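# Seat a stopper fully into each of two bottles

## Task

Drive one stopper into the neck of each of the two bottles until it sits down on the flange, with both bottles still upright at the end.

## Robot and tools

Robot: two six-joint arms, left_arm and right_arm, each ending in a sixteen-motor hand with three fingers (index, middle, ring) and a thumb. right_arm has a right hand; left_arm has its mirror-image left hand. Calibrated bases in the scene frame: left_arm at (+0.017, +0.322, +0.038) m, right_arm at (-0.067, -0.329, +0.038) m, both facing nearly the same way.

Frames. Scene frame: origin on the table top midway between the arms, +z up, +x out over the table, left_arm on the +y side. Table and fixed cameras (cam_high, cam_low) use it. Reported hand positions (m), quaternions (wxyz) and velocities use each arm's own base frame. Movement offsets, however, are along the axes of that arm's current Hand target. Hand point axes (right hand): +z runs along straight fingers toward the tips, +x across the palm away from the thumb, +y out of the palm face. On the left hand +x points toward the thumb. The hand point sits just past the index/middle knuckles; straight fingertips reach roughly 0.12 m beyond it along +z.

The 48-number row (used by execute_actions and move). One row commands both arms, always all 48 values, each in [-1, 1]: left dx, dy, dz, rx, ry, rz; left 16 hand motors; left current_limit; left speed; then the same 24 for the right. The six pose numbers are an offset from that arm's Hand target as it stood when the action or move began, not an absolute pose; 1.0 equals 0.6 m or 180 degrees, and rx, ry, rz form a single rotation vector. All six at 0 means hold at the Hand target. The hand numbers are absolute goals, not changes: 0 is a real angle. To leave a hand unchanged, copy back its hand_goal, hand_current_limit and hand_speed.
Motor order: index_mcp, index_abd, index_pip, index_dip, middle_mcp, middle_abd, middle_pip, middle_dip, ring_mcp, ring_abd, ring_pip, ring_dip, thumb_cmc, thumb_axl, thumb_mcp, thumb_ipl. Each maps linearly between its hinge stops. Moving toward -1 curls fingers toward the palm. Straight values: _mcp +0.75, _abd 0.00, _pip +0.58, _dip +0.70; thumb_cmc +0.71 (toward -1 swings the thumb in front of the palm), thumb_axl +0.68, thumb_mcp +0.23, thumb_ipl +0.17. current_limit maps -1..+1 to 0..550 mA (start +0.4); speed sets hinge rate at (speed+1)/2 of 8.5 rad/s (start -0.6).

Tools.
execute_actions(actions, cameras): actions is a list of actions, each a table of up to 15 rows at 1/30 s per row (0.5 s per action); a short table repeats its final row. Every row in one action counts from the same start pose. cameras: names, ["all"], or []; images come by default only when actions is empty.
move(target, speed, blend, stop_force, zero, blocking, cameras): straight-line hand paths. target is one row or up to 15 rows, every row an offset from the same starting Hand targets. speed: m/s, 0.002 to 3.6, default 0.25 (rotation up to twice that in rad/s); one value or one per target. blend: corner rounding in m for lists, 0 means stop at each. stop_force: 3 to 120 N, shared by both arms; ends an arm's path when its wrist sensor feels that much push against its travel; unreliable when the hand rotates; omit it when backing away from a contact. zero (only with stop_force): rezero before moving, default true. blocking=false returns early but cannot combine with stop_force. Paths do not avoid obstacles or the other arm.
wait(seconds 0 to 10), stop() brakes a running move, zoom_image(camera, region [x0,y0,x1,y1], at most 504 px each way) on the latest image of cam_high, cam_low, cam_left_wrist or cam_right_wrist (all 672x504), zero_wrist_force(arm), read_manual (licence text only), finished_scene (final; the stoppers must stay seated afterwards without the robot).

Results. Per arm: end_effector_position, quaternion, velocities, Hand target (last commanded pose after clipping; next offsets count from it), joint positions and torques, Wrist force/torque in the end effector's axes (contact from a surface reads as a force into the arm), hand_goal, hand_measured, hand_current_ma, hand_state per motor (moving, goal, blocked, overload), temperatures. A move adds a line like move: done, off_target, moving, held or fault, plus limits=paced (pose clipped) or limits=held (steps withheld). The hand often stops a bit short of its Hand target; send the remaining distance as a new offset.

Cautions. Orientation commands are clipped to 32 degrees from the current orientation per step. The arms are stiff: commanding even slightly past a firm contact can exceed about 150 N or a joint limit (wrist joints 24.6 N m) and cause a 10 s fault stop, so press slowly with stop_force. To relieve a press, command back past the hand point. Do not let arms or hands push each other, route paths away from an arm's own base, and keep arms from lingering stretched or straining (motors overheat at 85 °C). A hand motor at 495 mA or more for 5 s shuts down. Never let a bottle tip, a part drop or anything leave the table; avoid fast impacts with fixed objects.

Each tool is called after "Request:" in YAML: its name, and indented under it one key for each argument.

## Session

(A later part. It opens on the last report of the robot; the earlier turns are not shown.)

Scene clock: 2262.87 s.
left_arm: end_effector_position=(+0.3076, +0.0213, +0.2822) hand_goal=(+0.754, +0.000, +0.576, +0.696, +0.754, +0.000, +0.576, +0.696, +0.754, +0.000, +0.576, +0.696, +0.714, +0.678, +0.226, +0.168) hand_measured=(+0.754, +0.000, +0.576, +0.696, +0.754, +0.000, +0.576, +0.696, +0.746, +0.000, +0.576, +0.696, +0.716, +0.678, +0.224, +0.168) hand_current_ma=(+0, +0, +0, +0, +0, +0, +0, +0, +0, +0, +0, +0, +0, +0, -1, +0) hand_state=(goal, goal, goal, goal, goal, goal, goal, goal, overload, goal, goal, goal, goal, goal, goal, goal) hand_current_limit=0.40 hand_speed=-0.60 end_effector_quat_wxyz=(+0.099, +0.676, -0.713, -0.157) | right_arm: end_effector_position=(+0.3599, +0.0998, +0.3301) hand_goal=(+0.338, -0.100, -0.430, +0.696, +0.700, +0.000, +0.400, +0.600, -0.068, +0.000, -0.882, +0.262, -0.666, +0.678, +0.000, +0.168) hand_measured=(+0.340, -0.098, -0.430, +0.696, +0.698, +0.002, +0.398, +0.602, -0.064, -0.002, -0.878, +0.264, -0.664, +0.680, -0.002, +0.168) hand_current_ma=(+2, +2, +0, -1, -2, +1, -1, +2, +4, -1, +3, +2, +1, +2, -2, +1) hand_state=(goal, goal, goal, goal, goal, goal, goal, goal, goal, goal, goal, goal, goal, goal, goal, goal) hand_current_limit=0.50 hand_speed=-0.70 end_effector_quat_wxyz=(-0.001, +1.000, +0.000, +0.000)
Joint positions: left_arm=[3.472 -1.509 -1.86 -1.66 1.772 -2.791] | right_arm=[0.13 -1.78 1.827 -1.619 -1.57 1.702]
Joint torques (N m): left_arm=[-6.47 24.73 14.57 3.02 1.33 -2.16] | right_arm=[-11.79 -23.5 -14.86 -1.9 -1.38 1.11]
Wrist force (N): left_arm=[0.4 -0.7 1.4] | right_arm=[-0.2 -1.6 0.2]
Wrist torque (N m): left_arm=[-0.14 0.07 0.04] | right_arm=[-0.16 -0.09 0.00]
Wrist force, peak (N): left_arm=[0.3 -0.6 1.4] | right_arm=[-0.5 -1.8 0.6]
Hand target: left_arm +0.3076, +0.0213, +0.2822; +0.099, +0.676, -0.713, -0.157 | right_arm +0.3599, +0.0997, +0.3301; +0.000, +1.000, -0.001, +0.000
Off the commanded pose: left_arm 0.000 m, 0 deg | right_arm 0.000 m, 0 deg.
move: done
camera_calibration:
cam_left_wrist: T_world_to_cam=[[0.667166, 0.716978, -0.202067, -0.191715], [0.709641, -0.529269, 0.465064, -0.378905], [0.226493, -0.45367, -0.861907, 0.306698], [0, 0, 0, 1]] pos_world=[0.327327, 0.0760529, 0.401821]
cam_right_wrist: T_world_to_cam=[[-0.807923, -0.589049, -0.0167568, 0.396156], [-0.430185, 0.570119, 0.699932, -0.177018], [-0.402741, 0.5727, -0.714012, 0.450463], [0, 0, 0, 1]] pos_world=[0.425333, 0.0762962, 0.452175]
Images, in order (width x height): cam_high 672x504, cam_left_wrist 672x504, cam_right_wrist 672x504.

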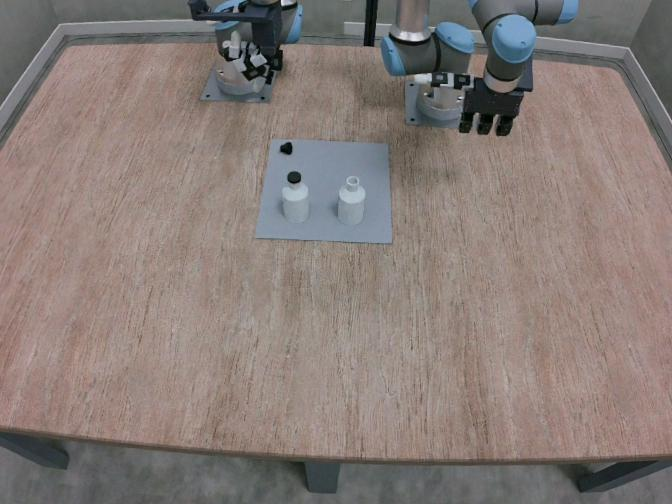

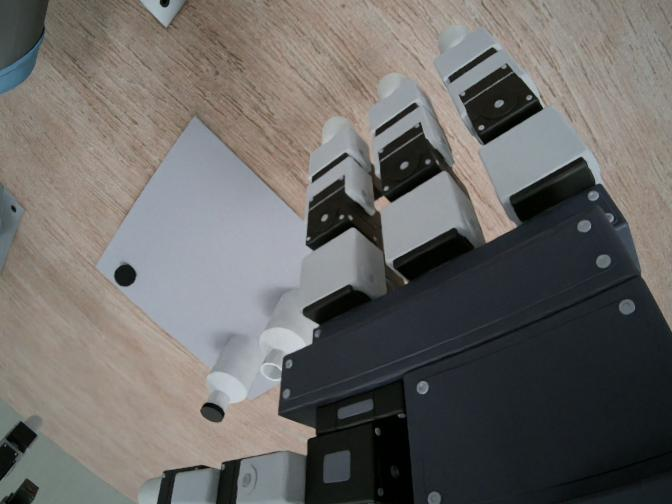

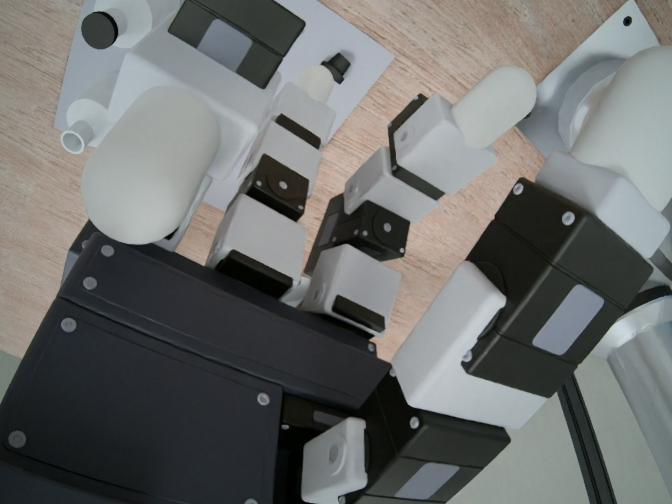

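Request:
move:
  target: [0,0,0,0,0,0,0.754,0,0.576,0.696,0.754,0,0.576,0.696,0.754,0,0.576,0.696,0.714,0.678,0.226,0.168,0.4,-0.6,-0.0788,-0.2053,0.3833,0.3207,-0.2691,-0.3843,0.338,-0.1,-0.431,0.696,0.7,0.0,0.4,0.6,-0.068,0,-0.883,0.261,-0.666,0.678,0.0,0.168,0.5,-0.7]
  speed: 0.3
  cameras: ["cam_high","cam_low","cam_left_wrist","cam_right_wrist"]

Scene clock: 2326.13 s.
left_arm: end_effector_position=(+0.3076, +0.0213, +0.2822) hand_goal=(+0.754, +0.000, +0.576, +0.696, +0.754, +0.000, +0.576, +0.696, +0.754, +0.000, +0.576, +0.696, +0.714, +0.678, +0.226, +0.168) hand_measured=(+0.754, +0.000, +0.576, +0.696, +0.754, +0.000, +0.576, +0.696, +0.746, +0.000, +0.576, +0.696, +0.716, +0.678, +0.224, +0.168) hand_current_ma=(+0, +0, +0, +0, +0, +0, +0, +0, +0, +0, +0, +0, +0, +0, -1, +0) hand_state=(goal, goal, goal, goal, goal, goal, goal, goal, overload, goal, goal, goal, goal, goal, goal, goal) hand_current_limit=0.40 hand_speed=-0.60 end_effector_quat_wxyz=(+0.099, +0.676, -0.713, -0.157) | right_arm: end_effector_position=(+0.3129, +0.2232, +0.1003) hand_goal=(+0.338, -0.100, -0.430, +0.696, +0.700, +0.000, +0.400, +0.600, -0.068, +0.000, -0.882, +0.262, -0.666, +0.678, +0.000, +0.168) hand_measured=(+0.336, -0.098, -0.430, +0.696, +0.694, +0.002, +0.398, +0.602, -0.066, -0.002, -0.878, +0.264, -0.666, +0.680, -0.002, +0.168) hand_current_ma=(-2, +2, +0, -1, -8, +1, -1, +2, +2, -1, +3, +2, +1, +2, -2, +1) hand_state=(goal, goal, goal, goal, goal, goal, goal, goal, goal, goal, goal, goal, goal, goal, goal, goal) hand_current_limit=0.50 hand_speed=-0.70 end_effector_quat_wxyz=(-0.440, +0.628, +0.527, -0.368)
Joint positions: left_arm=[3.472 -1.509 -1.86 -1.66 1.772 -2.791] | right_arm=[0.154 -1.191 1.743 -0.919 -1.261 0.116]
Joint torques (N m): left_arm=[-5.57 25.52 13.7 3.02 1.36 -2.21] | right_arm=[-13.37 -31.06 -8.79 -0.66 1.71 -1.47]
Wrist force (N): left_arm=[0.4 -0.5 1.1] | right_arm=[0.5 -0.3 -0.4]
Wrist torque (N m): left_arm=[-0.10 0.06 0.04] | right_arm=[0.14 -0.19 -0.05]
Wrist force, peak (N): left_arm=[0.4 -0.4 1.5] | right_arm=[0.0 -1.9 0.2]
Hand target: left_arm +0.3076, +0.0213, +0.2822; +0.099, +0.676, -0.713, -0.157 | right_arm +0.3129, +0.2232, +0.1002; -0.440, +0.628, +0.527, -0.368
Off the commanded pose: left_arm 0.000 m, 0 deg | right_arm 0.000 m, 0 deg.
move: done
camera_calibration:
cam_left_wrist: T_world_to_cam=[[0.667166, 0.716978, -0.202067, -0.191715], [0.709641, -0.529269, 0.465064, -0.378905], [0.226493, -0.45367, -0.861907, 0.306698], [0, 0, 0, 1]] pos_world=[0.327327, 0.0760529, 0.401821]
cam_right_wrist: T_world_to_cam=[[0.0434486, -0.827131, -0.560327, 0.26822], [0.379607, -0.505125, 0.775079, -0.127643], [-0.924127, -0.24638, 0.292038, 0.441854], [0, 0, 0, 1]] pos_world=[0.44513, 0.266241, 0.120186]

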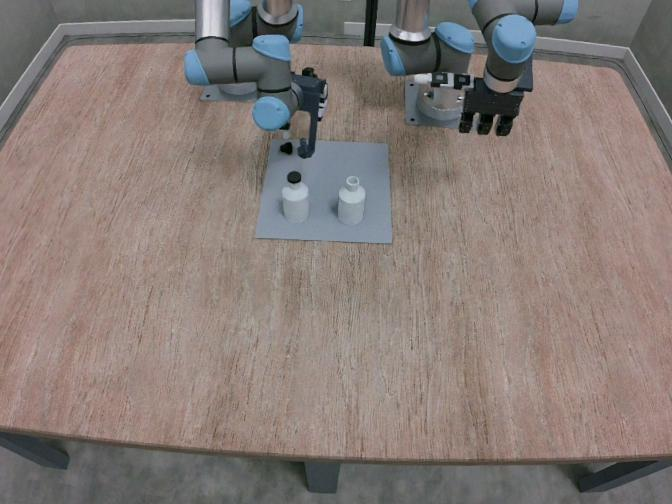

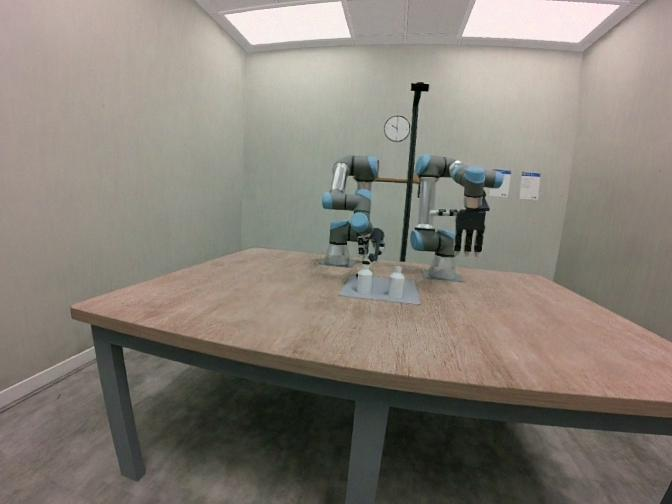

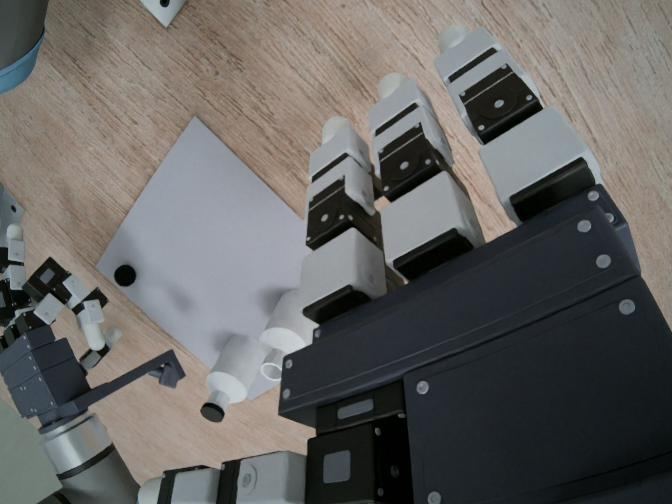

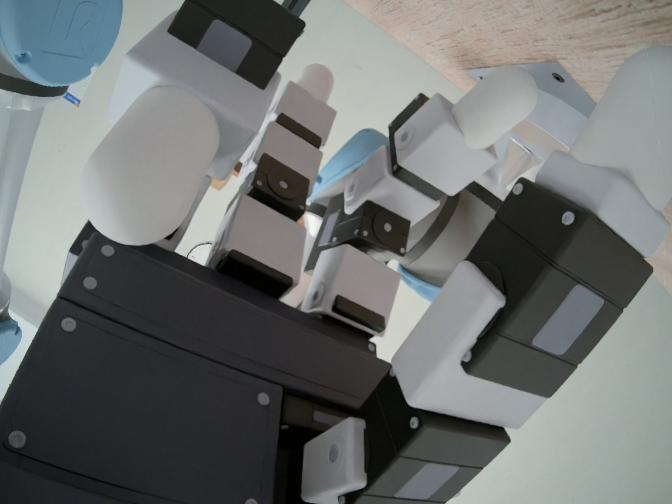

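Request:
zoom_image:
  camera: "cam_left_wrist"
  region: [0, 210, 200, 410]

Request:
zoom_image:
  camera: "cam_high"
  region: [180, 40, 360, 175]

Scaled by 2.520 from the camera's 672x504 image, which has a finer 960x720 frame.

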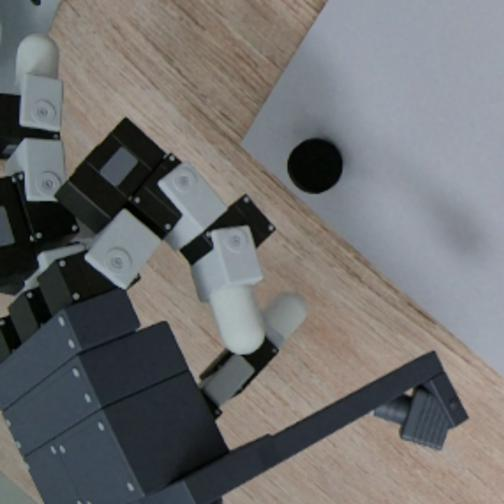

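Scaled by 2.800.

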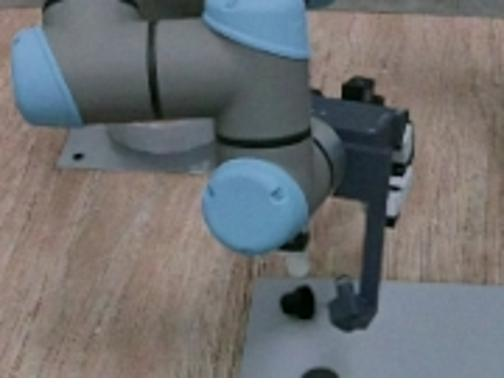

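Request:
move:
  target: [0,0,0,0,0,0,0.754,0,0.576,0.696,0.754,0,0.576,0.696,0.754,0,0.576,0.696,0.714,0.678,0.226,0.168,0.4,-0.6,0,0.0783,0.0285,0,0,0,0.338,-0.1,-0.431,0.696,0.7,0.0,0.4,0.6,-0.068,0,-0.883,0.261,-0.666,0.678,0.0,0.168,0.5,-0.7]
  speed: 0.1
  stop_force: 6
  cameras: ["cam_high","cam_left_wrist"]

Request:
zoom_image:
  camera: "cam_left_wrist"
  region: [60, 220, 180, 340]

Request:
zoom_image:
  camera: "cam_high"
  region: [240, 90, 340, 190]

Scene clock: 2342.97 s.
left_arm: end_effector_position=(+0.3076, +0.0213, +0.2822) hand_goal=(+0.754, +0.000, +0.576, +0.696, +0.754, +0.000, +0.576, +0.696, +0.754, +0.000, +0.576, +0.696, +0.714, +0.678, +0.226, +0.168) hand_measured=(+0.754, +0.000, +0.576, +0.696, +0.754, +0.000, +0.576, +0.696, +0.746, +0.000, +0.576, +0.696, +0.716, +0.678, +0.224, +0.168) hand_current_ma=(+0, +0, +0, +0, +0, +0, +0, +0, +0, +0, +0, +0, +0, +0, -1, +0) hand_state=(goal, goal, goal, goal, goal, goal, goal, goal, overload, goal, goal, goal, goal, goal, goal, goal) hand_current_limit=0.40 hand_speed=-0.60 end_effector_quat_wxyz=(+0.099, +0.676, -0.713, -0.157) | right_arm: end_effector_position=(+0.3129, +0.2232, +0.0502) hand_goal=(+0.338, -0.100, -0.430, +0.696, +0.700, +0.000, +0.400, +0.600, -0.068, +0.000, -0.882, +0.262, -0.666, +0.678, +0.000, +0.168) hand_measured=(+0.336, -0.098, -0.430, +0.696, +0.694, +0.002, +0.398, +0.602, -0.066, -0.002, -0.878, +0.264, -0.666, +0.680, -0.002, +0.168) hand_current_ma=(-2, +2, +0, -1, -9, +1, -1, +2, +2, -1, +3, +2, +1, +2, -2, +1) hand_state=(goal, goal, goal, goal, goal, goal, goal, goal, goal, goal, goal, goal, goal, goal, goal, goal) hand_current_limit=0.50 hand_speed=-0.70 end_effector_quat_wxyz=(-0.440, +0.628, +0.527, -0.368)
Joint positions: left_arm=[3.472 -1.509 -1.86 -1.66 1.772 -2.791] | right_arm=[0.154 -1.122 1.793 -1.038 -1.261 0.116]
Joint torques (N m): left_arm=[-5.06 25.29 13.81 3.02 1.34 -2.35] | right_arm=[12.21 -44.01 -21.47 -0.22 1.48 1.36]
Wrist force (N): left_arm=[0.3 -0.5 0.8] | right_arm=[0.2 -0.5 -0.5]
Wrist torque (N m): left_arm=[-0.08 0.07 0.02] | right_arm=[0.15 -0.14 -0.06]
Wrist force, peak (N): left_arm=[0.7 -0.7 1.2] | right_arm=[0.4 -1.6 -0.6]
Hand target: left_arm +0.3076, +0.0213, +0.2822; +0.099, +0.676, -0.713, -0.157 | right_arm +0.3129, +0.2232, +0.0502; -0.440, +0.628, +0.527, -0.368
Off the commanded pose: left_arm 0.000 m, 0 deg | right_arm 0.000 m, 0 deg.
move: done
camera_calibration:
cam_left_wrist: T_world_to_cam=[[0.667166, 0.716978, -0.202067, -0.191715], [0.709641, -0.529269, 0.465064, -0.378905], [0.226493, -0.45367, -0.861907, 0.306698], [0, 0, 0, 1]] pos_world=[0.327327, 0.0760529, 0.401821]
Images, in order (width x height): cam_high 672x504, cam_left_wrist 672x504.

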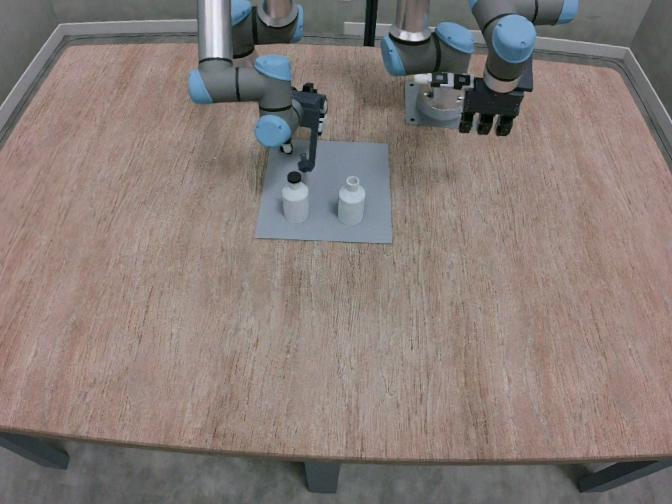

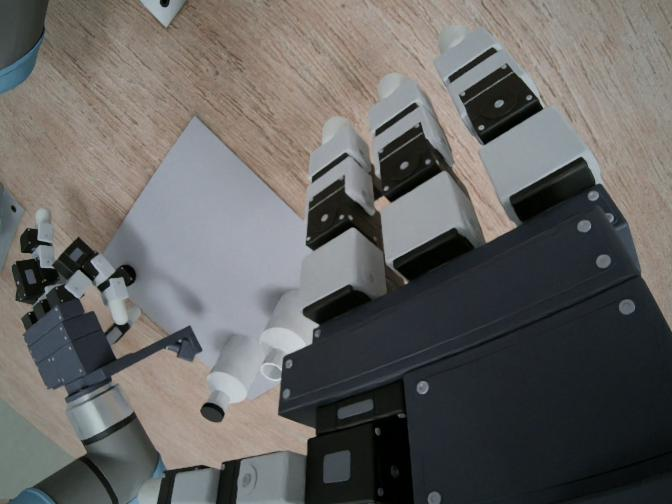

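Scaled by 4.200 from the camera's 672x504 image, which has a finer 960x720 frame.

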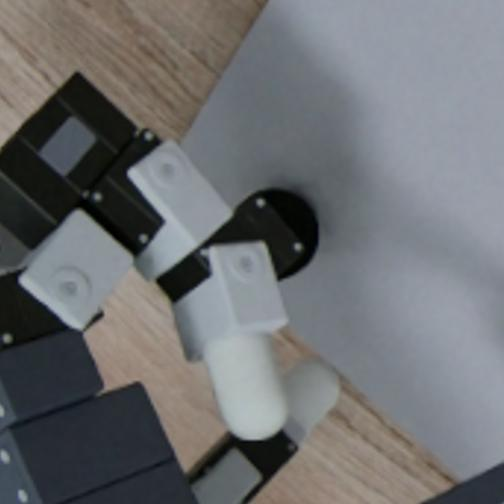

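Scaled by 5.040.

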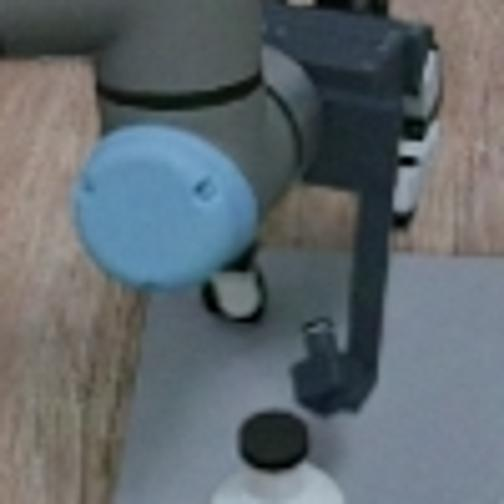

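Request:
move:
  target: [0,0,0,0,0,0,0.754,0,0.576,0.696,0.754,0,0.576,0.696,0.754,0,0.576,0.696,0.714,0.678,0.226,0.168,0.4,-0.6,0.0033,0.0595,0.0217,0,0,0,0.338,-0.1,-0.431,0.696,0.7,0.0,0.4,0.6,-0.068,0,-0.883,0.261,-0.666,0.678,0.0,0.168,0.5,-0.7]
  speed: 0.03
  stop_force: 3
  cameras: ["cam_high","cam_left_wrist","cam_right_wrist"]

Request:
zoom_image:
  camera: "cam_left_wrist"
  region: [80, 220, 160, 300]

Request:
zoom_image:
  camera: "cam_high"
  region: [250, 120, 320, 190]

Scene clock: 2365.00 s.
left_arm: end_effector_position=(+0.3076, +0.0213, +0.2822) hand_goal=(+0.754, +0.000, +0.576, +0.696, +0.754, +0.000, +0.576, +0.696, +0.754, +0.000, +0.576, +0.696, +0.714, +0.678, +0.226, +0.168) hand_measured=(+0.754, +0.000, +0.576, +0.696, +0.754, +0.000, +0.576, +0.696, +0.746, +0.000, +0.576, +0.696, +0.716, +0.678, +0.224, +0.168) hand_current_ma=(+0, +0, +0, +0, +0, +0, +0, +0, +0, +0, +0, +0, +0, +0, -1, +0) hand_state=(goal, goal, goal, goal, goal, goal, goal, goal, overload, goal, goal, goal, goal, goal, goal, goal) hand_current_limit=0.40 hand_speed=-0.60 end_effector_quat_wxyz=(+0.099, +0.676, -0.713, -0.157) | right_arm: end_effector_position=(+0.3132, +0.2252, +0.0122) hand_goal=(+0.338, -0.100, -0.430, +0.696, +0.700, +0.000, +0.400, +0.600, -0.068, +0.000, -0.882, +0.262, -0.666, +0.678, +0.000, +0.168) hand_measured=(+0.336, -0.098, -0.430, +0.696, +0.694, +0.002, +0.398, +0.602, -0.066, -0.002, -0.878, +0.264, -0.666, +0.680, -0.002, +0.168) hand_current_ma=(-2, +2, +0, -1, -9, +1, -1, +2, +2, -1, +3, +2, +1, +2, -2, +1) hand_state=(goal, goal, goal, goal, goal, goal, goal, goal, goal, goal, goal, goal, goal, goal, goal, goal) hand_current_limit=0.50 hand_speed=-0.70 end_effector_quat_wxyz=(-0.440, +0.628, +0.527, -0.368)
Joint positions: left_arm=[3.472 -1.509 -1.86 -1.66 1.772 -2.791] | right_arm=[0.158 -1.06 1.818 -1.126 -1.258 0.117]
Joint torques (N m): left_arm=[-6.38 25.52 13.91 3.05 1.47 -2.29] | right_arm=[5.88 -45.1 -18.54 1.96 0.39 0.87]
Wrist force (N): left_arm=[0.6 -0.5 0.8] | right_arm=[0.1 -0.2 -0.3]
Wrist torque (N m): left_arm=[-0.06 0.02 0.05] | right_arm=[0.17 -0.12 -0.09]
Wrist force, peak (N): left_arm=[0.4 -0.8 1.4] | right_arm=[0.0 -0.7 -0.8]
Hand target: left_arm +0.3076, +0.0213, +0.2822; +0.099, +0.676, -0.713, -0.157 | right_arm +0.3133, +0.2252, +0.0122; -0.440, +0.628, +0.527, -0.368
Off the commanded pose: left_arm 0.000 m, 0 deg | right_arm 0.000 m, 0 deg.
move: done
camera_calibration:
cam_left_wrist: T_world_to_cam=[[0.667166, 0.716978, -0.202067, -0.191715], [0.709641, -0.529269, 0.465064, -0.378905], [0.226493, -0.45367, -0.861907, 0.306698], [0, 0, 0, 1]] pos_world=[0.327327, 0.0760529, 0.401821]
cam_right_wrist: T_world_to_cam=[[0.0433412, -0.826988, -0.560546, 0.220568], [0.379621, -0.505358, 0.77492, -0.0584803], [-0.924126, -0.246381, 0.29204, 0.468323], [0, 0, 0, 1]] pos_world=[0.445431, 0.26824, 0.0321872]
Images, in order (width x height): cam_high 672x504, cam_left_wrist 672x504, cam_right_wrist 672x504.

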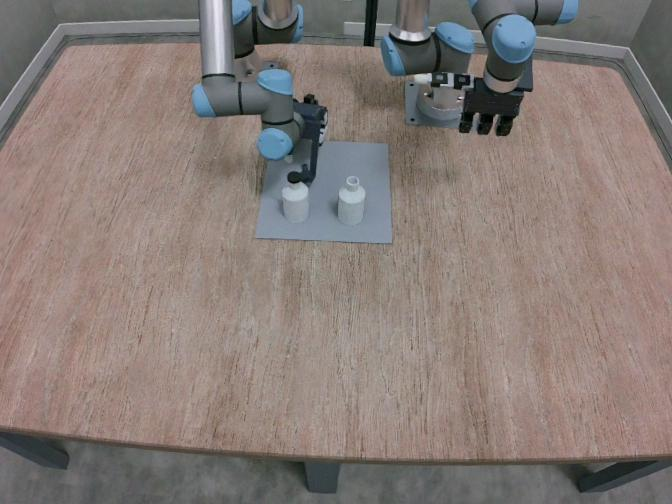

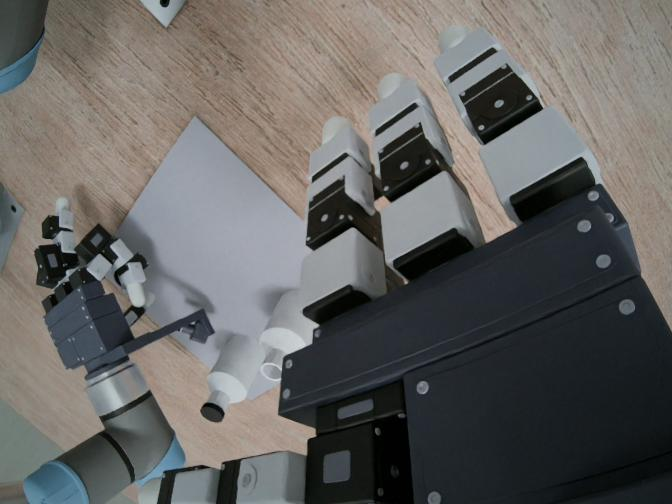

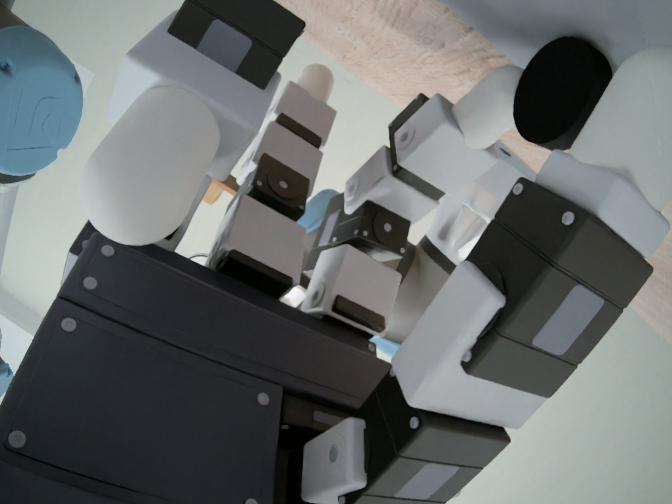

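Scaled by 6.300 from the camera's 672x504 image, which has a finer 960x720 frame.

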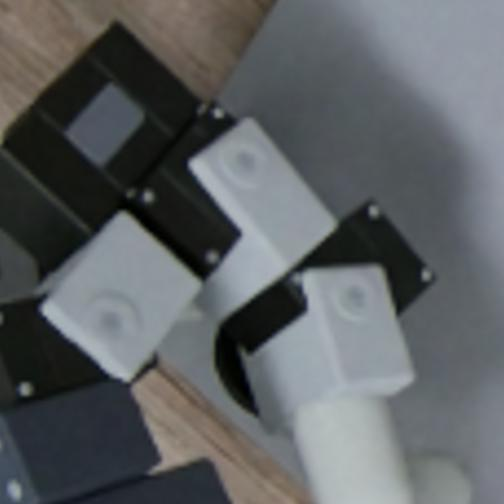

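Scaled by 7.200.

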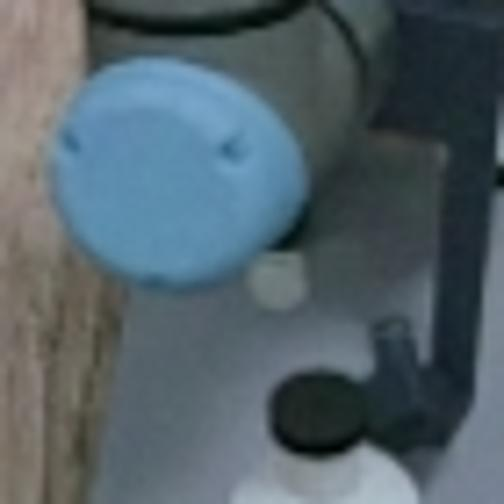

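Request:
move:
  target: [0,0,0,0,0,0,0.754,0,0.576,0.696,0.754,0,0.576,0.696,0.754,0,0.576,0.696,0.714,0.678,0.226,0.168,0.4,-0.6,0,-0.0026,0.0071,0,0,0,0.338,-0.1,-0.431,0.696,0.7,0.0,0.4,0.6,-0.068,0,-0.883,0.261,-0.68,0.678,0.0,0.168,0.5,-0.88]
  speed: 0.02

Request:
move:
  target: [0,0,0,0,0,0,0.754,0,0.576,0.696,0.754,0,0.576,0.696,0.754,0,0.576,0.696,0.714,0.678,0.226,0.168,0.4,-0.6,0,0,0,0,0,0,0.17,-0.1,-0.431,0.696,0.7,0.0,0.4,0.6,-0.068,0,-0.883,0.261,-0.68,0.678,-0.09,0.168,0.4,-0.9]

Request:
wait:
  seconds: 1.5
  cameras: ["cam_high","cam_left_wrist","cam_right_wrist"]

Scene clock: 2381.10 s.
left_arm: end_effector_position=(+0.3076, +0.0213, +0.2822) hand_goal=(+0.754, +0.000, +0.576, +0.696, +0.754, +0.000, +0.576, +0.696, +0.754, +0.000, +0.576, +0.696, +0.714, +0.678, +0.226, +0.168) hand_measured=(+0.754, +0.000, +0.576, +0.696, +0.754, +0.000, +0.576, +0.696, +0.746, +0.000, +0.576, +0.696, +0.716, +0.678, +0.224, +0.168) hand_current_ma=(+0, +0, +0, +0, +0, +0, +0, +0, +0, +0, +0, +0, +0, +0, -1, +0) hand_state=(goal, goal, goal, goal, goal, goal, goal, goal, overload, goal, goal, goal, goal, goal, goal, goal) hand_current_limit=0.40 hand_speed=-0.60 end_effector_quat_wxyz=(+0.099, +0.676, -0.713, -0.157) | right_arm: end_effector_position=(+0.3087, +0.2260, +0.0122) hand_goal=(+0.338, -0.100, -0.430, +0.696, +0.700, +0.000, +0.400, +0.600, -0.068, +0.000, -0.882, +0.262, -0.680, +0.678, +0.000, +0.168) hand_measured=(+0.336, -0.098, -0.430, +0.696, +0.694, +0.002, +0.398, +0.602, -0.066, -0.002, -0.878, +0.264, -0.676, +0.680, -0.002, +0.168) hand_current_ma=(-2, +2, +0, -1, -9, +1, -1, +2, +2, -1, +3, +2, +4, +2, -2, +1) hand_state=(goal, goal, goal, goal, goal, goal, goal, goal, goal, goal, goal, goal, goal, goal, goal, goal) hand_current_limit=0.50 hand_speed=-0.88 end_effector_quat_wxyz=(-0.440, +0.628, +0.527, -0.368)
Joint positions: left_arm=[3.472 -1.509 -1.86 -1.66 1.772 -2.791] | right_arm=[0.161 -1.067 1.83 -1.131 -1.255 0.118]
Joint torques (N m): left_arm=[-5.51 25.8 13.52 2.97 1.23 -2.2] | right_arm=[9.73 -35.39 -15.08 0.07 1.57 1.22]
Wrist force (N): left_arm=[0.3 -0.4 1.1] | right_arm=[0.0 -0.2 -0.4]
Wrist torque (N m): left_arm=[-0.08 0.08 0.01] | right_arm=[0.18 -0.12 -0.09]
Wrist force, peak (N): left_arm=[0.7 -0.8 1.3] | right_arm=[0.6 -0.1 -0.8]
Hand target: left_arm +0.3076, +0.0213, +0.2822; +0.099, +0.676, -0.713, -0.157 | right_arm +0.3088, +0.2260, +0.0122; -0.440, +0.628, +0.527, -0.368
Off the commanded pose: left_arm 0.000 m, 0 deg | right_arm 0.000 m, 0 deg.
move: done

Scene clock: 2381.77 s.
left_arm: end_effector_position=(+0.3076, +0.0213, +0.2822) hand_goal=(+0.754, +0.000, +0.576, +0.696, +0.754, +0.000, +0.576, +0.696, +0.754, +0.000, +0.576, +0.696, +0.714, +0.678, +0.226, +0.168) hand_measured=(+0.754, +0.000, +0.576, +0.696, +0.754, +0.000, +0.576, +0.696, +0.746, +0.000, +0.576, +0.696, +0.716, +0.678, +0.224, +0.168) hand_current_ma=(+0, +0, +0, +0, +0, +0, +0, +0, +0, +0, +0, +0, +0, +0, -1, +0) hand_state=(goal, goal, goal, goal, goal, goal, goal, goal, overload, goal, goal, goal, goal, goal, goal, goal) hand_current_limit=0.40 hand_speed=-0.60 end_effector_quat_wxyz=(+0.099, +0.676, -0.713, -0.157) | right_arm: end_effector_position=(+0.3088, +0.2260, +0.0123) hand_goal=(+0.170, -0.100, -0.430, +0.696, +0.700, +0.000, +0.400, +0.600, -0.068, +0.000, -0.882, +0.262, -0.680, +0.678, -0.090, +0.168) hand_measured=(+0.260, -0.100, -0.430, +0.696, +0.694, +0.002, +0.398, +0.602, -0.066, -0.002, -0.878, +0.264, -0.676, +0.680, -0.086, +0.168) hand_current_ma=(+294, +0, +0, -1, -9, +1, -1, +2, +2, -1, +3, +2, +4, +2, +4, +1) hand_state=(blocked, goal, goal, goal, goal, goal, goal, goal, goal, goal, goal, goal, goal, goal, goal, goal) hand_current_limit=0.40 hand_speed=-0.90 end_effector_quat_wxyz=(-0.440, +0.628, +0.527, -0.368)
Joint positions: left_arm=[3.472 -1.509 -1.86 -1.66 1.772 -2.791] | right_arm=[0.161 -1.067 1.83 -1.131 -1.255 0.118]
Joint torques (N m): left_arm=[-6.5 24.8 13.52 2.97 1.34 -2.02] | right_arm=[2.36 -27.76 -21.14 -0.14 -1.06 0.01]
Wrist force (N): left_arm=[0.3 -0.2 1.2] | right_arm=[0.1 -6.5 2.0]
Wrist torque (N m): left_arm=[-0.07 0.08 0.01] | right_arm=[0.12 -0.07 -0.02]
Wrist force, peak (N): left_arm=[0.3 -0.9 1.2] | right_arm=[0.7 -6.7 1.6]
Hand target: left_arm +0.3076, +0.0213, +0.2822; +0.099, +0.676, -0.713, -0.157 | right_arm +0.3088, +0.2260, +0.0122; -0.440, +0.628, +0.527, -0.368
Off the commanded pose: left_arm 0.000 m, 0 deg | right_arm 0.000 m, 0 deg.
move: done

Scene clock: 2383.27 s.
left_arm: end_effector_position=(+0.3076, +0.0213, +0.2822) hand_goal=(+0.754, +0.000, +0.576, +0.696, +0.754, +0.000, +0.576, +0.696, +0.754, +0.000, +0.576, +0.696, +0.714, +0.678, +0.226, +0.168) hand_measured=(+0.754, +0.000, +0.576, +0.696, +0.754, +0.000, +0.576, +0.696, +0.746, +0.000, +0.576, +0.696, +0.716, +0.678, +0.224, +0.168) hand_current_ma=(+0, +0, +0, +0, +0, +0, +0, +0, +0, +0, +0, +0, +0, +0, -1, +0) hand_state=(goal, goal, goal, goal, goal, goal, goal, goal, overload, goal, goal, goal, goal, goal, goal, goal) hand_current_limit=0.40 hand_speed=-0.60 end_effector_quat_wxyz=(+0.099, +0.676, -0.713, -0.157) | right_arm: end_effector_position=(+0.3088, +0.2260, +0.0122) hand_goal=(+0.170, -0.100, -0.430, +0.696, +0.700, +0.000, +0.400, +0.600, -0.068, +0.000, -0.882, +0.262, -0.680, +0.678, -0.090, +0.168) hand_measured=(+0.260, -0.100, -0.430, +0.696, +0.694, +0.002, +0.398, +0.602, -0.066, -0.002, -0.878, +0.264, -0.676, +0.680, -0.086, +0.168) hand_current_ma=(+294, +0, +0, -1, -9, +1, -1, +2, +2, -1, +3, +2, +4, +2, +4, +1) hand_state=(blocked, goal, goal, goal, goal, goal, goal, goal, goal, goal, goal, goal, goal, goal, goal, goal) hand_current_limit=0.40 hand_speed=-0.90 end_effector_quat_wxyz=(-0.440, +0.628, +0.527, -0.368)
Joint positions: left_arm=[3.472 -1.509 -1.86 -1.66 1.772 -2.791] | right_arm=[0.161 -1.067 1.83 -1.131 -1.255 0.118]
Joint torques (N m): left_arm=[-5.83 25.92 13.32 3.02 1.38 -2.15] | right_arm=[-14.05 -27.29 -20.9 -1.74 -1.71 -1.67]
Wrist force (N): left_arm=[0.5 -0.4 0.9] | right_arm=[0.7 -6.5 1.8]
Wrist torque (N m): left_arm=[-0.07 0.05 0.03] | right_arm=[0.14 -0.14 0.02]
Wrist force, peak (N): left_arm=[0.3 -0.5 1.4] | right_arm=[0.7 -6.7 1.8]
Hand target: left_arm +0.3076, +0.0213, +0.2822; +0.099, +0.676, -0.713, -0.157 | right_arm +0.3088, +0.2260, +0.0122; -0.440, +0.628, +0.527, -0.368
Off the commanded pose: left_arm 0.000 m, 0 deg | right_arm 0.000 m, 0 deg.
wait: 1.50 s; at rest by 0.17 s
camera_calibration:
cam_left_wrist: T_world_to_cam=[[0.667166, 0.716978, -0.202067, -0.191715], [0.709641, -0.529269, 0.465064, -0.378905], [0.226493, -0.45367, -0.861907, 0.306698], [0, 0, 0, 1]] pos_world=[0.327327, 0.0760529, 0.401821]
cam_right_wrist: T_world_to_cam=[[0.0433412, -0.826988, -0.560546, 0.22142], [0.379621, -0.505358, 0.77492, -0.0564057], [-0.924126, -0.246381, 0.29204, 0.464454], [0, 0, 0, 1]] pos_world=[0.441031, 0.26904, 0.0321872]
Images, in order (width x height): cam_high 672x504, cam_left_wrist 672x504, cam_right_wrist 672x504.

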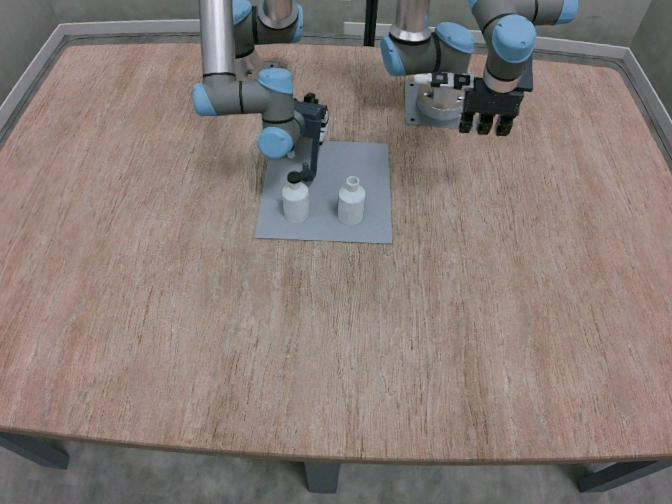

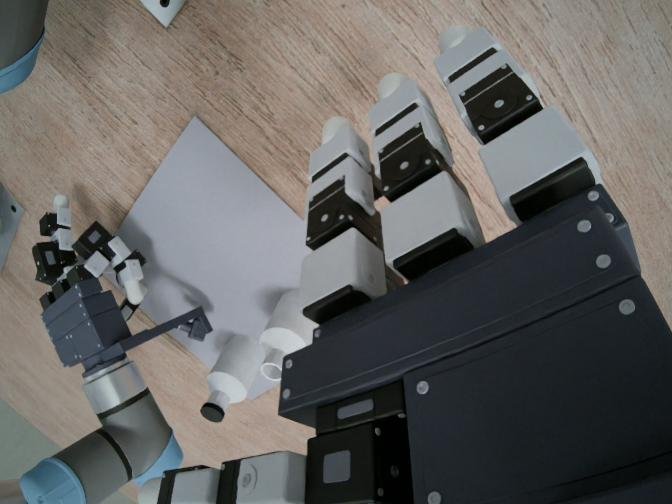

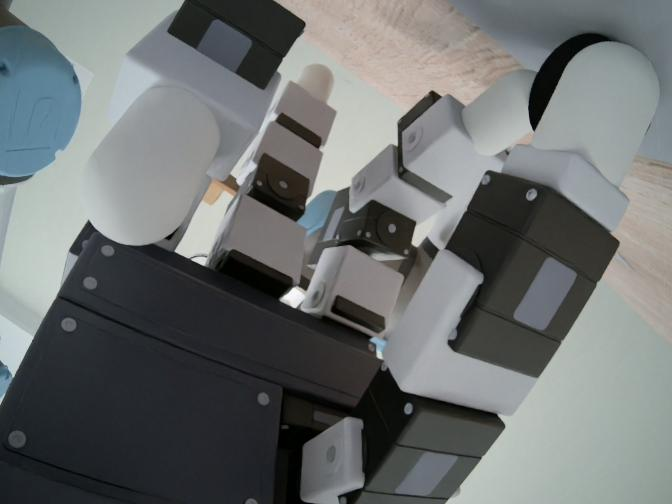

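Request:
zoom_image:
  camera: "cam_right_wrist"
  region: [440, 10, 672, 190]

Request:
zoom_image:
  camera: "cam_left_wrist"
  region: [90, 230, 160, 300]

Scaled by 2.172 from the camera's 672x504 image, which has a finer 960x720 frame.

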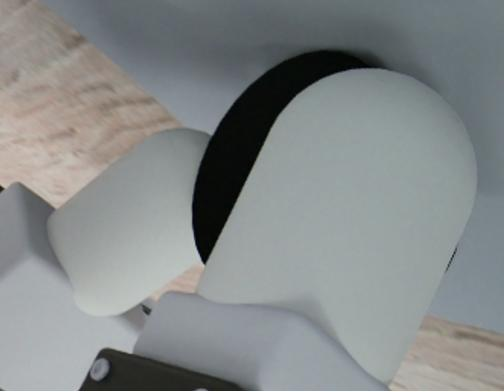

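Scaled by 7.200 from the camera's 672x504 image, which has a finer 960x720 frame.

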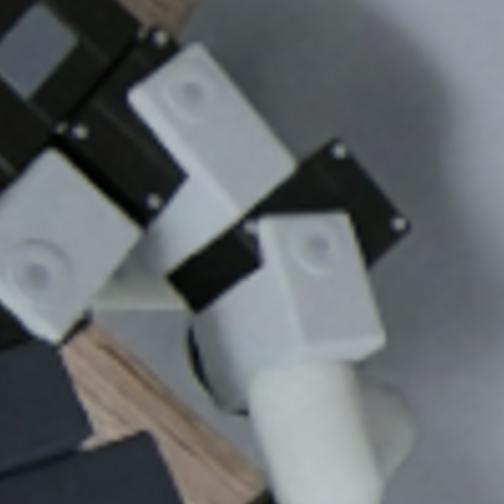

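Request:
move:
  target: [0,0,0,0,0,0,0.754,0,0.576,0.696,0.754,0,0.576,0.696,0.754,0,0.576,0.696,0.714,0.678,0.226,0.168,0.4,-0.6,0,0,0,0,0,0,0.338,-0.1,-0.431,0.696,0.7,0.0,0.4,0.6,-0.068,0,-0.883,0.261,-0.68,0.678,0.0,0.168,0.4,-0.88]

Request:
wait:
  seconds: 1
  cameras: ["cam_high","cam_left_wrist","cam_right_wrist"]

Request:
zoom_image:
  camera: "cam_right_wrist"
  region: [440, 10, 672, 190]

Scene clock: 2418.27 s.
left_arm: end_effector_position=(+0.3076, +0.0213, +0.2822) hand_goal=(+0.754, +0.000, +0.576, +0.696, +0.754, +0.000, +0.576, +0.696, +0.754, +0.000, +0.576, +0.696, +0.714, +0.678, +0.226, +0.168) hand_measured=(+0.754, +0.000, +0.576, +0.696, +0.754, +0.000, +0.576, +0.696, +0.746, +0.000, +0.576, +0.696, +0.716, +0.678, +0.224, +0.168) hand_current_ma=(+0, +0, +0, +0, +0, +0, +0, +0, +0, +0, +0, +0, +0, +0, -1, +0) hand_state=(goal, goal, goal, goal, goal, goal, goal, goal, overload, goal, goal, goal, goal, goal, goal, goal) hand_current_limit=0.40 hand_speed=-0.60 end_effector_quat_wxyz=(+0.099, +0.676, -0.713, -0.157) | right_arm: end_effector_position=(+0.3088, +0.2260, +0.0122) hand_goal=(+0.338, -0.100, -0.430, +0.696, +0.700, +0.000, +0.400, +0.600, -0.068, +0.000, -0.882, +0.262, -0.680, +0.678, +0.000, +0.168) hand_measured=(+0.328, -0.100, -0.430, +0.696, +0.694, +0.002, +0.398, +0.602, -0.066, -0.002, -0.878, +0.264, -0.676, +0.680, -0.002, +0.168) hand_current_ma=(-16, +0, +0, -1, -9, +1, -1, +2, +2, -1, +3, +2, +4, +2, -2, +1) hand_state=(goal, goal, goal, goal, goal, goal, goal, goal, goal, goal, goal, goal, goal, goal, goal, goal) hand_current_limit=0.40 hand_speed=-0.88 end_effector_quat_wxyz=(-0.440, +0.628, +0.527, -0.368)
Joint positions: left_arm=[3.472 -1.509 -1.86 -1.66 1.772 -2.791] | right_arm=[0.161 -1.067 1.83 -1.131 -1.255 0.118]
Joint torques (N m): left_arm=[-5.42 25.51 14.26 3.05 1.28 -2.2] | right_arm=[-12.73 -28.13 -18.01 0.98 -1.84 -1.25]
Wrist force (N): left_arm=[0.4 -0.2 1.0] | right_arm=[0.3 -0.1 -0.4]
Wrist torque (N m): left_arm=[-0.05 0.07 0.02] | right_arm=[0.20 -0.16 -0.06]
Wrist force, peak (N): left_arm=[0.1 -0.6 1.5] | right_arm=[0.5 -6.8 2.2]
Hand target: left_arm +0.3076, +0.0213, +0.2822; +0.099, +0.676, -0.713, -0.157 | right_arm +0.3088, +0.2260, +0.0122; -0.440, +0.628, +0.527, -0.368
Off the commanded pose: left_arm 0.000 m, 0 deg | right_arm 0.000 m, 0 deg.
move: done

Scene clock: 2419.27 s.
left_arm: end_effector_position=(+0.3076, +0.0213, +0.2822) hand_goal=(+0.754, +0.000, +0.576, +0.696, +0.754, +0.000, +0.576, +0.696, +0.754, +0.000, +0.576, +0.696, +0.714, +0.678, +0.226, +0.168) hand_measured=(+0.754, +0.000, +0.576, +0.696, +0.754, +0.000, +0.576, +0.696, +0.746, +0.000, +0.576, +0.696, +0.716, +0.678, +0.224, +0.168) hand_current_ma=(+0, +0, +0, +0, +0, +0, +0, +0, +0, +0, +0, +0, +0, +0, -1, +0) hand_state=(goal, goal, goal, goal, goal, goal, goal, goal, overload, goal, goal, goal, goal, goal, goal, goal) hand_current_limit=0.40 hand_speed=-0.60 end_effector_quat_wxyz=(+0.099, +0.676, -0.713, -0.157) | right_arm: end_effector_position=(+0.3088, +0.2260, +0.0122) hand_goal=(+0.338, -0.100, -0.430, +0.696, +0.700, +0.000, +0.400, +0.600, -0.068, +0.000, -0.882, +0.262, -0.680, +0.678, +0.000, +0.168) hand_measured=(+0.328, -0.100, -0.430, +0.696, +0.694, +0.002, +0.398, +0.602, -0.066, -0.002, -0.878, +0.264, -0.676, +0.680, -0.002, +0.168) hand_current_ma=(-16, +0, +0, -1, -9, +1, -1, +2, +2, -1, +3, +2, +4, +2, -2, +1) hand_state=(goal, goal, goal, goal, goal, goal, goal, goal, goal, goal, goal, goal, goal, goal, goal, goal) hand_current_limit=0.40 hand_speed=-0.88 end_effector_quat_wxyz=(-0.440, +0.628, +0.527, -0.368)
Joint positions: left_arm=[3.472 -1.509 -1.86 -1.66 1.772 -2.791] | right_arm=[0.161 -1.067 1.83 -1.131 -1.255 0.118]
Joint torques (N m): left_arm=[-4.59 24.78 13.87 2.9 1.37 -2.2] | right_arm=[-9.56 -31.93 -12.71 1.54 -1.65 -0.42]
Wrist force (N): left_arm=[0.5 -0.5 0.9] | right_arm=[0.0 -0.6 -0.3]
Wrist torque (N m): left_arm=[-0.08 0.04 0.05] | right_arm=[0.11 -0.11 -0.11]
Wrist force, peak (N): left_arm=[0.7 -0.7 1.1] | right_arm=[0.3 -0.7 -0.7]
Hand target: left_arm +0.3076, +0.0213, +0.2822; +0.099, +0.676, -0.713, -0.157 | right_arm +0.3088, +0.2260, +0.0122; -0.440, +0.628, +0.527, -0.368
Off the commanded pose: left_arm 0.000 m, 0 deg | right_arm 0.000 m, 0 deg.
wait: 1.00 s; at rest by 0.17 s
camera_calibration:
cam_left_wrist: T_world_to_cam=[[0.667166, 0.716978, -0.202067, -0.191715], [0.709641, -0.529269, 0.465064, -0.378905], [0.226493, -0.45367, -0.861907, 0.306698], [0, 0, 0, 1]] pos_world=[0.327327, 0.0760529, 0.401821]
cam_right_wrist: T_world_to_cam=[[0.0432667, -0.827011, -0.560518, 0.221459], [0.379574, -0.505367, 0.774937, -0.0563831], [-0.924149, -0.246287, 0.292047, 0.464439], [0, 0, 0, 1]] pos_world=[0.441031, 0.26904, 0.0321871]
Images, in order (width x height): cam_high 672x504, cam_left_wrist 672x504, cam_right_wrist 672x504.

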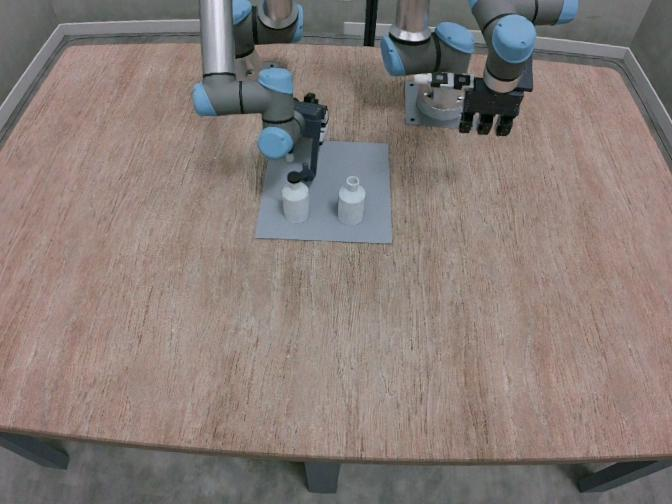

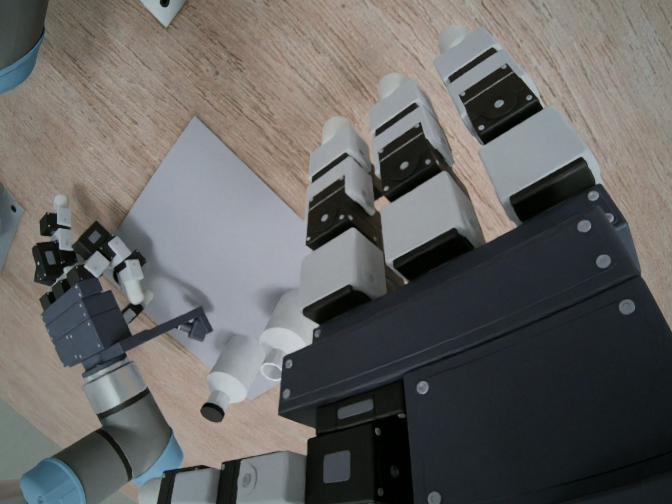

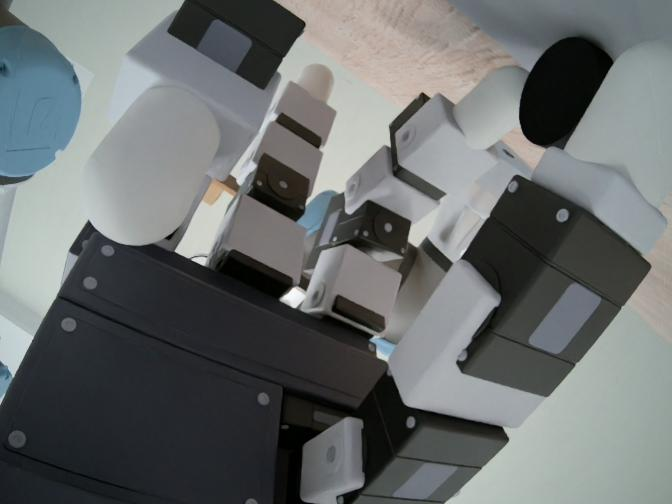

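Scaled by 2.172 from the camera's 672x504 image, which has a finer 960x720 frame.

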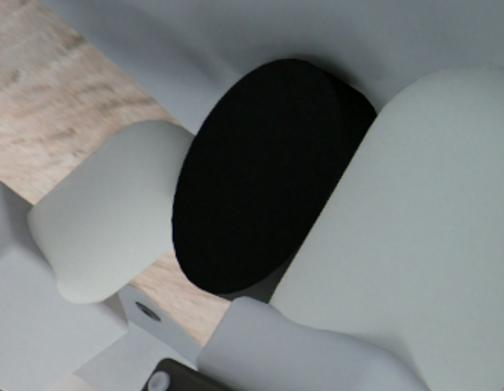

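Request:
move:
  target: [0,0,0,0,0,0,0.754,0,0.576,0.696,0.754,0,0.576,0.696,0.754,0,0.576,0.696,0.714,0.678,0.226,0.168,0.4,-0.6,0,-0.0034,0.0094,0,0,0,0.338,-0.1,-0.431,0.696,0.7,0.0,0.4,0.6,-0.068,0,-0.883,0.261,-0.564,0.678,0.0,0.168,0.5,-0.85]
  speed: 0.02

Request:
wait:
  seconds: 0.5
  cameras: ["cam_right_wrist"]

Request:
zoom_image:
  camera: "cam_right_wrist"
  region: [440, 10, 672, 190]

Scene clock: 2470.80 s.
left_arm: end_effector_position=(+0.3076, +0.0213, +0.2822) hand_goal=(+0.754, +0.000, +0.576, +0.696, +0.754, +0.000, +0.576, +0.696, +0.754, +0.000, +0.576, +0.696, +0.714, +0.678, +0.226, +0.168) hand_measured=(+0.754, +0.000, +0.576, +0.696, +0.754, +0.000, +0.576, +0.696, +0.746, +0.000, +0.576, +0.696, +0.716, +0.678, +0.224, +0.168) hand_current_ma=(+0, +0, +0, +0, +0, +0, +0, +0, +0, +0, +0, +0, +0, +0, -1, +0) hand_state=(goal, goal, goal, goal, goal, goal, goal, goal, overload, goal, goal, goal, goal, goal, goal, goal) hand_current_limit=0.40 hand_speed=-0.60 end_effector_quat_wxyz=(+0.099, +0.676, -0.713, -0.157) | right_arm: end_effector_position=(+0.3028, +0.2271, +0.0122) hand_goal=(+0.338, -0.100, -0.430, +0.696, +0.700, +0.000, +0.400, +0.600, -0.068, +0.000, -0.882, +0.262, -0.564, +0.678, +0.000, +0.168) hand_measured=(+0.328, -0.100, -0.430, +0.696, +0.694, +0.002, +0.398, +0.602, -0.066, -0.002, -0.878, +0.264, -0.568, +0.680, -0.002, +0.168) hand_current_ma=(-16, +0, +0, -1, -9, +1, -1, +2, +2, -1, +3, +2, -3, +2, -2, +1) hand_state=(goal, goal, goal, goal, goal, goal, goal, goal, goal, goal, goal, goal, goal, goal, goal, goal) hand_current_limit=0.50 hand_speed=-0.85 end_effector_quat_wxyz=(-0.440, +0.628, +0.527, -0.368)
Joint positions: left_arm=[3.472 -1.509 -1.86 -1.66 1.772 -2.791] | right_arm=[0.165 -1.076 1.846 -1.138 -1.251 0.119]
Joint torques (N m): left_arm=[-4.57 25.62 14.16 2.93 1.53 -2.2] | right_arm=[6.8 -30.92 -17.85 0.37 1.03 1.04]
Wrist force (N): left_arm=[0.6 -0.5 0.8] | right_arm=[0.3 -0.2 -0.4]
Wrist torque (N m): left_arm=[-0.07 0.04 0.05] | right_arm=[0.17 -0.15 -0.08]
Wrist force, peak (N): left_arm=[0.1 -0.6 1.5] | right_arm=[0.2 0.0 -0.9]
Hand target: left_arm +0.3076, +0.0213, +0.2822; +0.099, +0.676, -0.713, -0.157 | right_arm +0.3029, +0.2271, +0.0122; -0.440, +0.628, +0.527, -0.368
Off the commanded pose: left_arm 0.000 m, 0 deg | right_arm 0.000 m, 0 deg.
move: done

Scene clock: 2471.30 s.
left_arm: end_effector_position=(+0.3076, +0.0213, +0.2822) hand_goal=(+0.754, +0.000, +0.576, +0.696, +0.754, +0.000, +0.576, +0.696, +0.754, +0.000, +0.576, +0.696, +0.714, +0.678, +0.226, +0.168) hand_measured=(+0.754, +0.000, +0.576, +0.696, +0.754, +0.000, +0.576, +0.696, +0.746, +0.000, +0.576, +0.696, +0.716, +0.678, +0.224, +0.168) hand_current_ma=(+0, +0, +0, +0, +0, +0, +0, +0, +0, +0, +0, +0, +0, +0, -1, +0) hand_state=(goal, goal, goal, goal, goal, goal, goal, goal, overload, goal, goal, goal, goal, goal, goal, goal) hand_current_limit=0.40 hand_speed=-0.60 end_effector_quat_wxyz=(+0.099, +0.676, -0.713, -0.157) | right_arm: end_effector_position=(+0.3029, +0.2271, +0.0122) hand_goal=(+0.338, -0.100, -0.430, +0.696, +0.700, +0.000, +0.400, +0.600, -0.068, +0.000, -0.882, +0.262, -0.564, +0.678, +0.000, +0.168) hand_measured=(+0.328, -0.100, -0.430, +0.696, +0.694, +0.002, +0.398, +0.602, -0.066, -0.002, -0.878, +0.264, -0.568, +0.680, -0.002, +0.168) hand_current_ma=(-16, +0, +0, -1, -9, +1, -1, +2, +2, -1, +3, +2, -3, +2, -2, +1) hand_state=(goal, goal, goal, goal, goal, goal, goal, goal, goal, goal, goal, goal, goal, goal, goal, goal) hand_current_limit=0.50 hand_speed=-0.85 end_effector_quat_wxyz=(-0.440, +0.628, +0.527, -0.368)
Joint positions: left_arm=[3.472 -1.509 -1.86 -1.66 1.772 -2.791] | right_arm=[0.165 -1.076 1.845 -1.138 -1.251 0.119]
Joint torques (N m): left_arm=[-4.82 25.64 13.65 2.88 1.28 -2.2] | right_arm=[-2.84 -26.54 -19.21 1.63 -1.41 0.12]
Wrist force (N): left_arm=[0.4 -0.5 0.8] | right_arm=[0.3 -0.3 -0.4]
Wrist torque (N m): left_arm=[-0.07 0.05 0.03] | right_arm=[0.17 -0.15 -0.08]
Wrist force, peak (N): left_arm=[0.4 -0.7 1.2] | right_arm=[0.3 -0.7 -0.7]
Hand target: left_arm +0.3076, +0.0213, +0.2822; +0.099, +0.676, -0.713, -0.157 | right_arm +0.3029, +0.2271, +0.0122; -0.440, +0.628, +0.527, -0.368
Off the commanded pose: left_arm 0.000 m, 0 deg | right_arm 0.000 m, 0 deg.
wait: 0.50 s; at rest by 0.17 s
camera_calibration:
cam_right_wrist: T_world_to_cam=[[0.0433431, -0.826991, -0.560542, 0.22259], [0.379621, -0.505354, 0.774923, -0.0535731], [-0.924126, -0.246381, 0.29204, 0.459181], [0, 0, 0, 1]] pos_world=[0.435031, 0.27014, 0.0321872]
Images, in order (width x height): cam_right_wrist 672x504.

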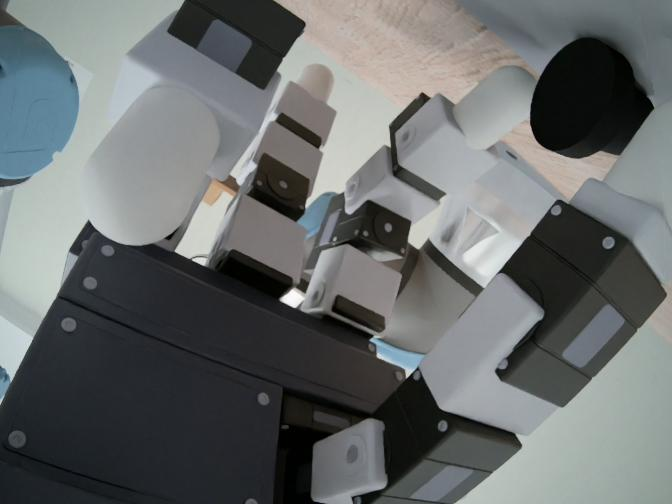

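Scaled by 2.172 from the camera's 672x504 image, which has a finer 960x720 frame.

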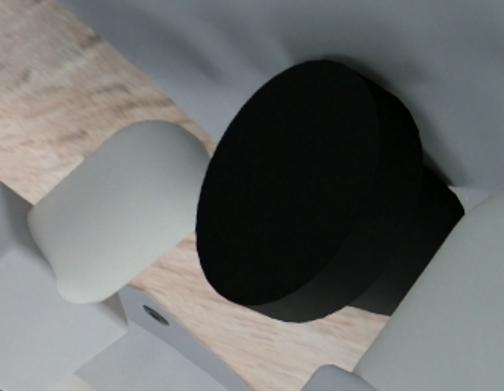

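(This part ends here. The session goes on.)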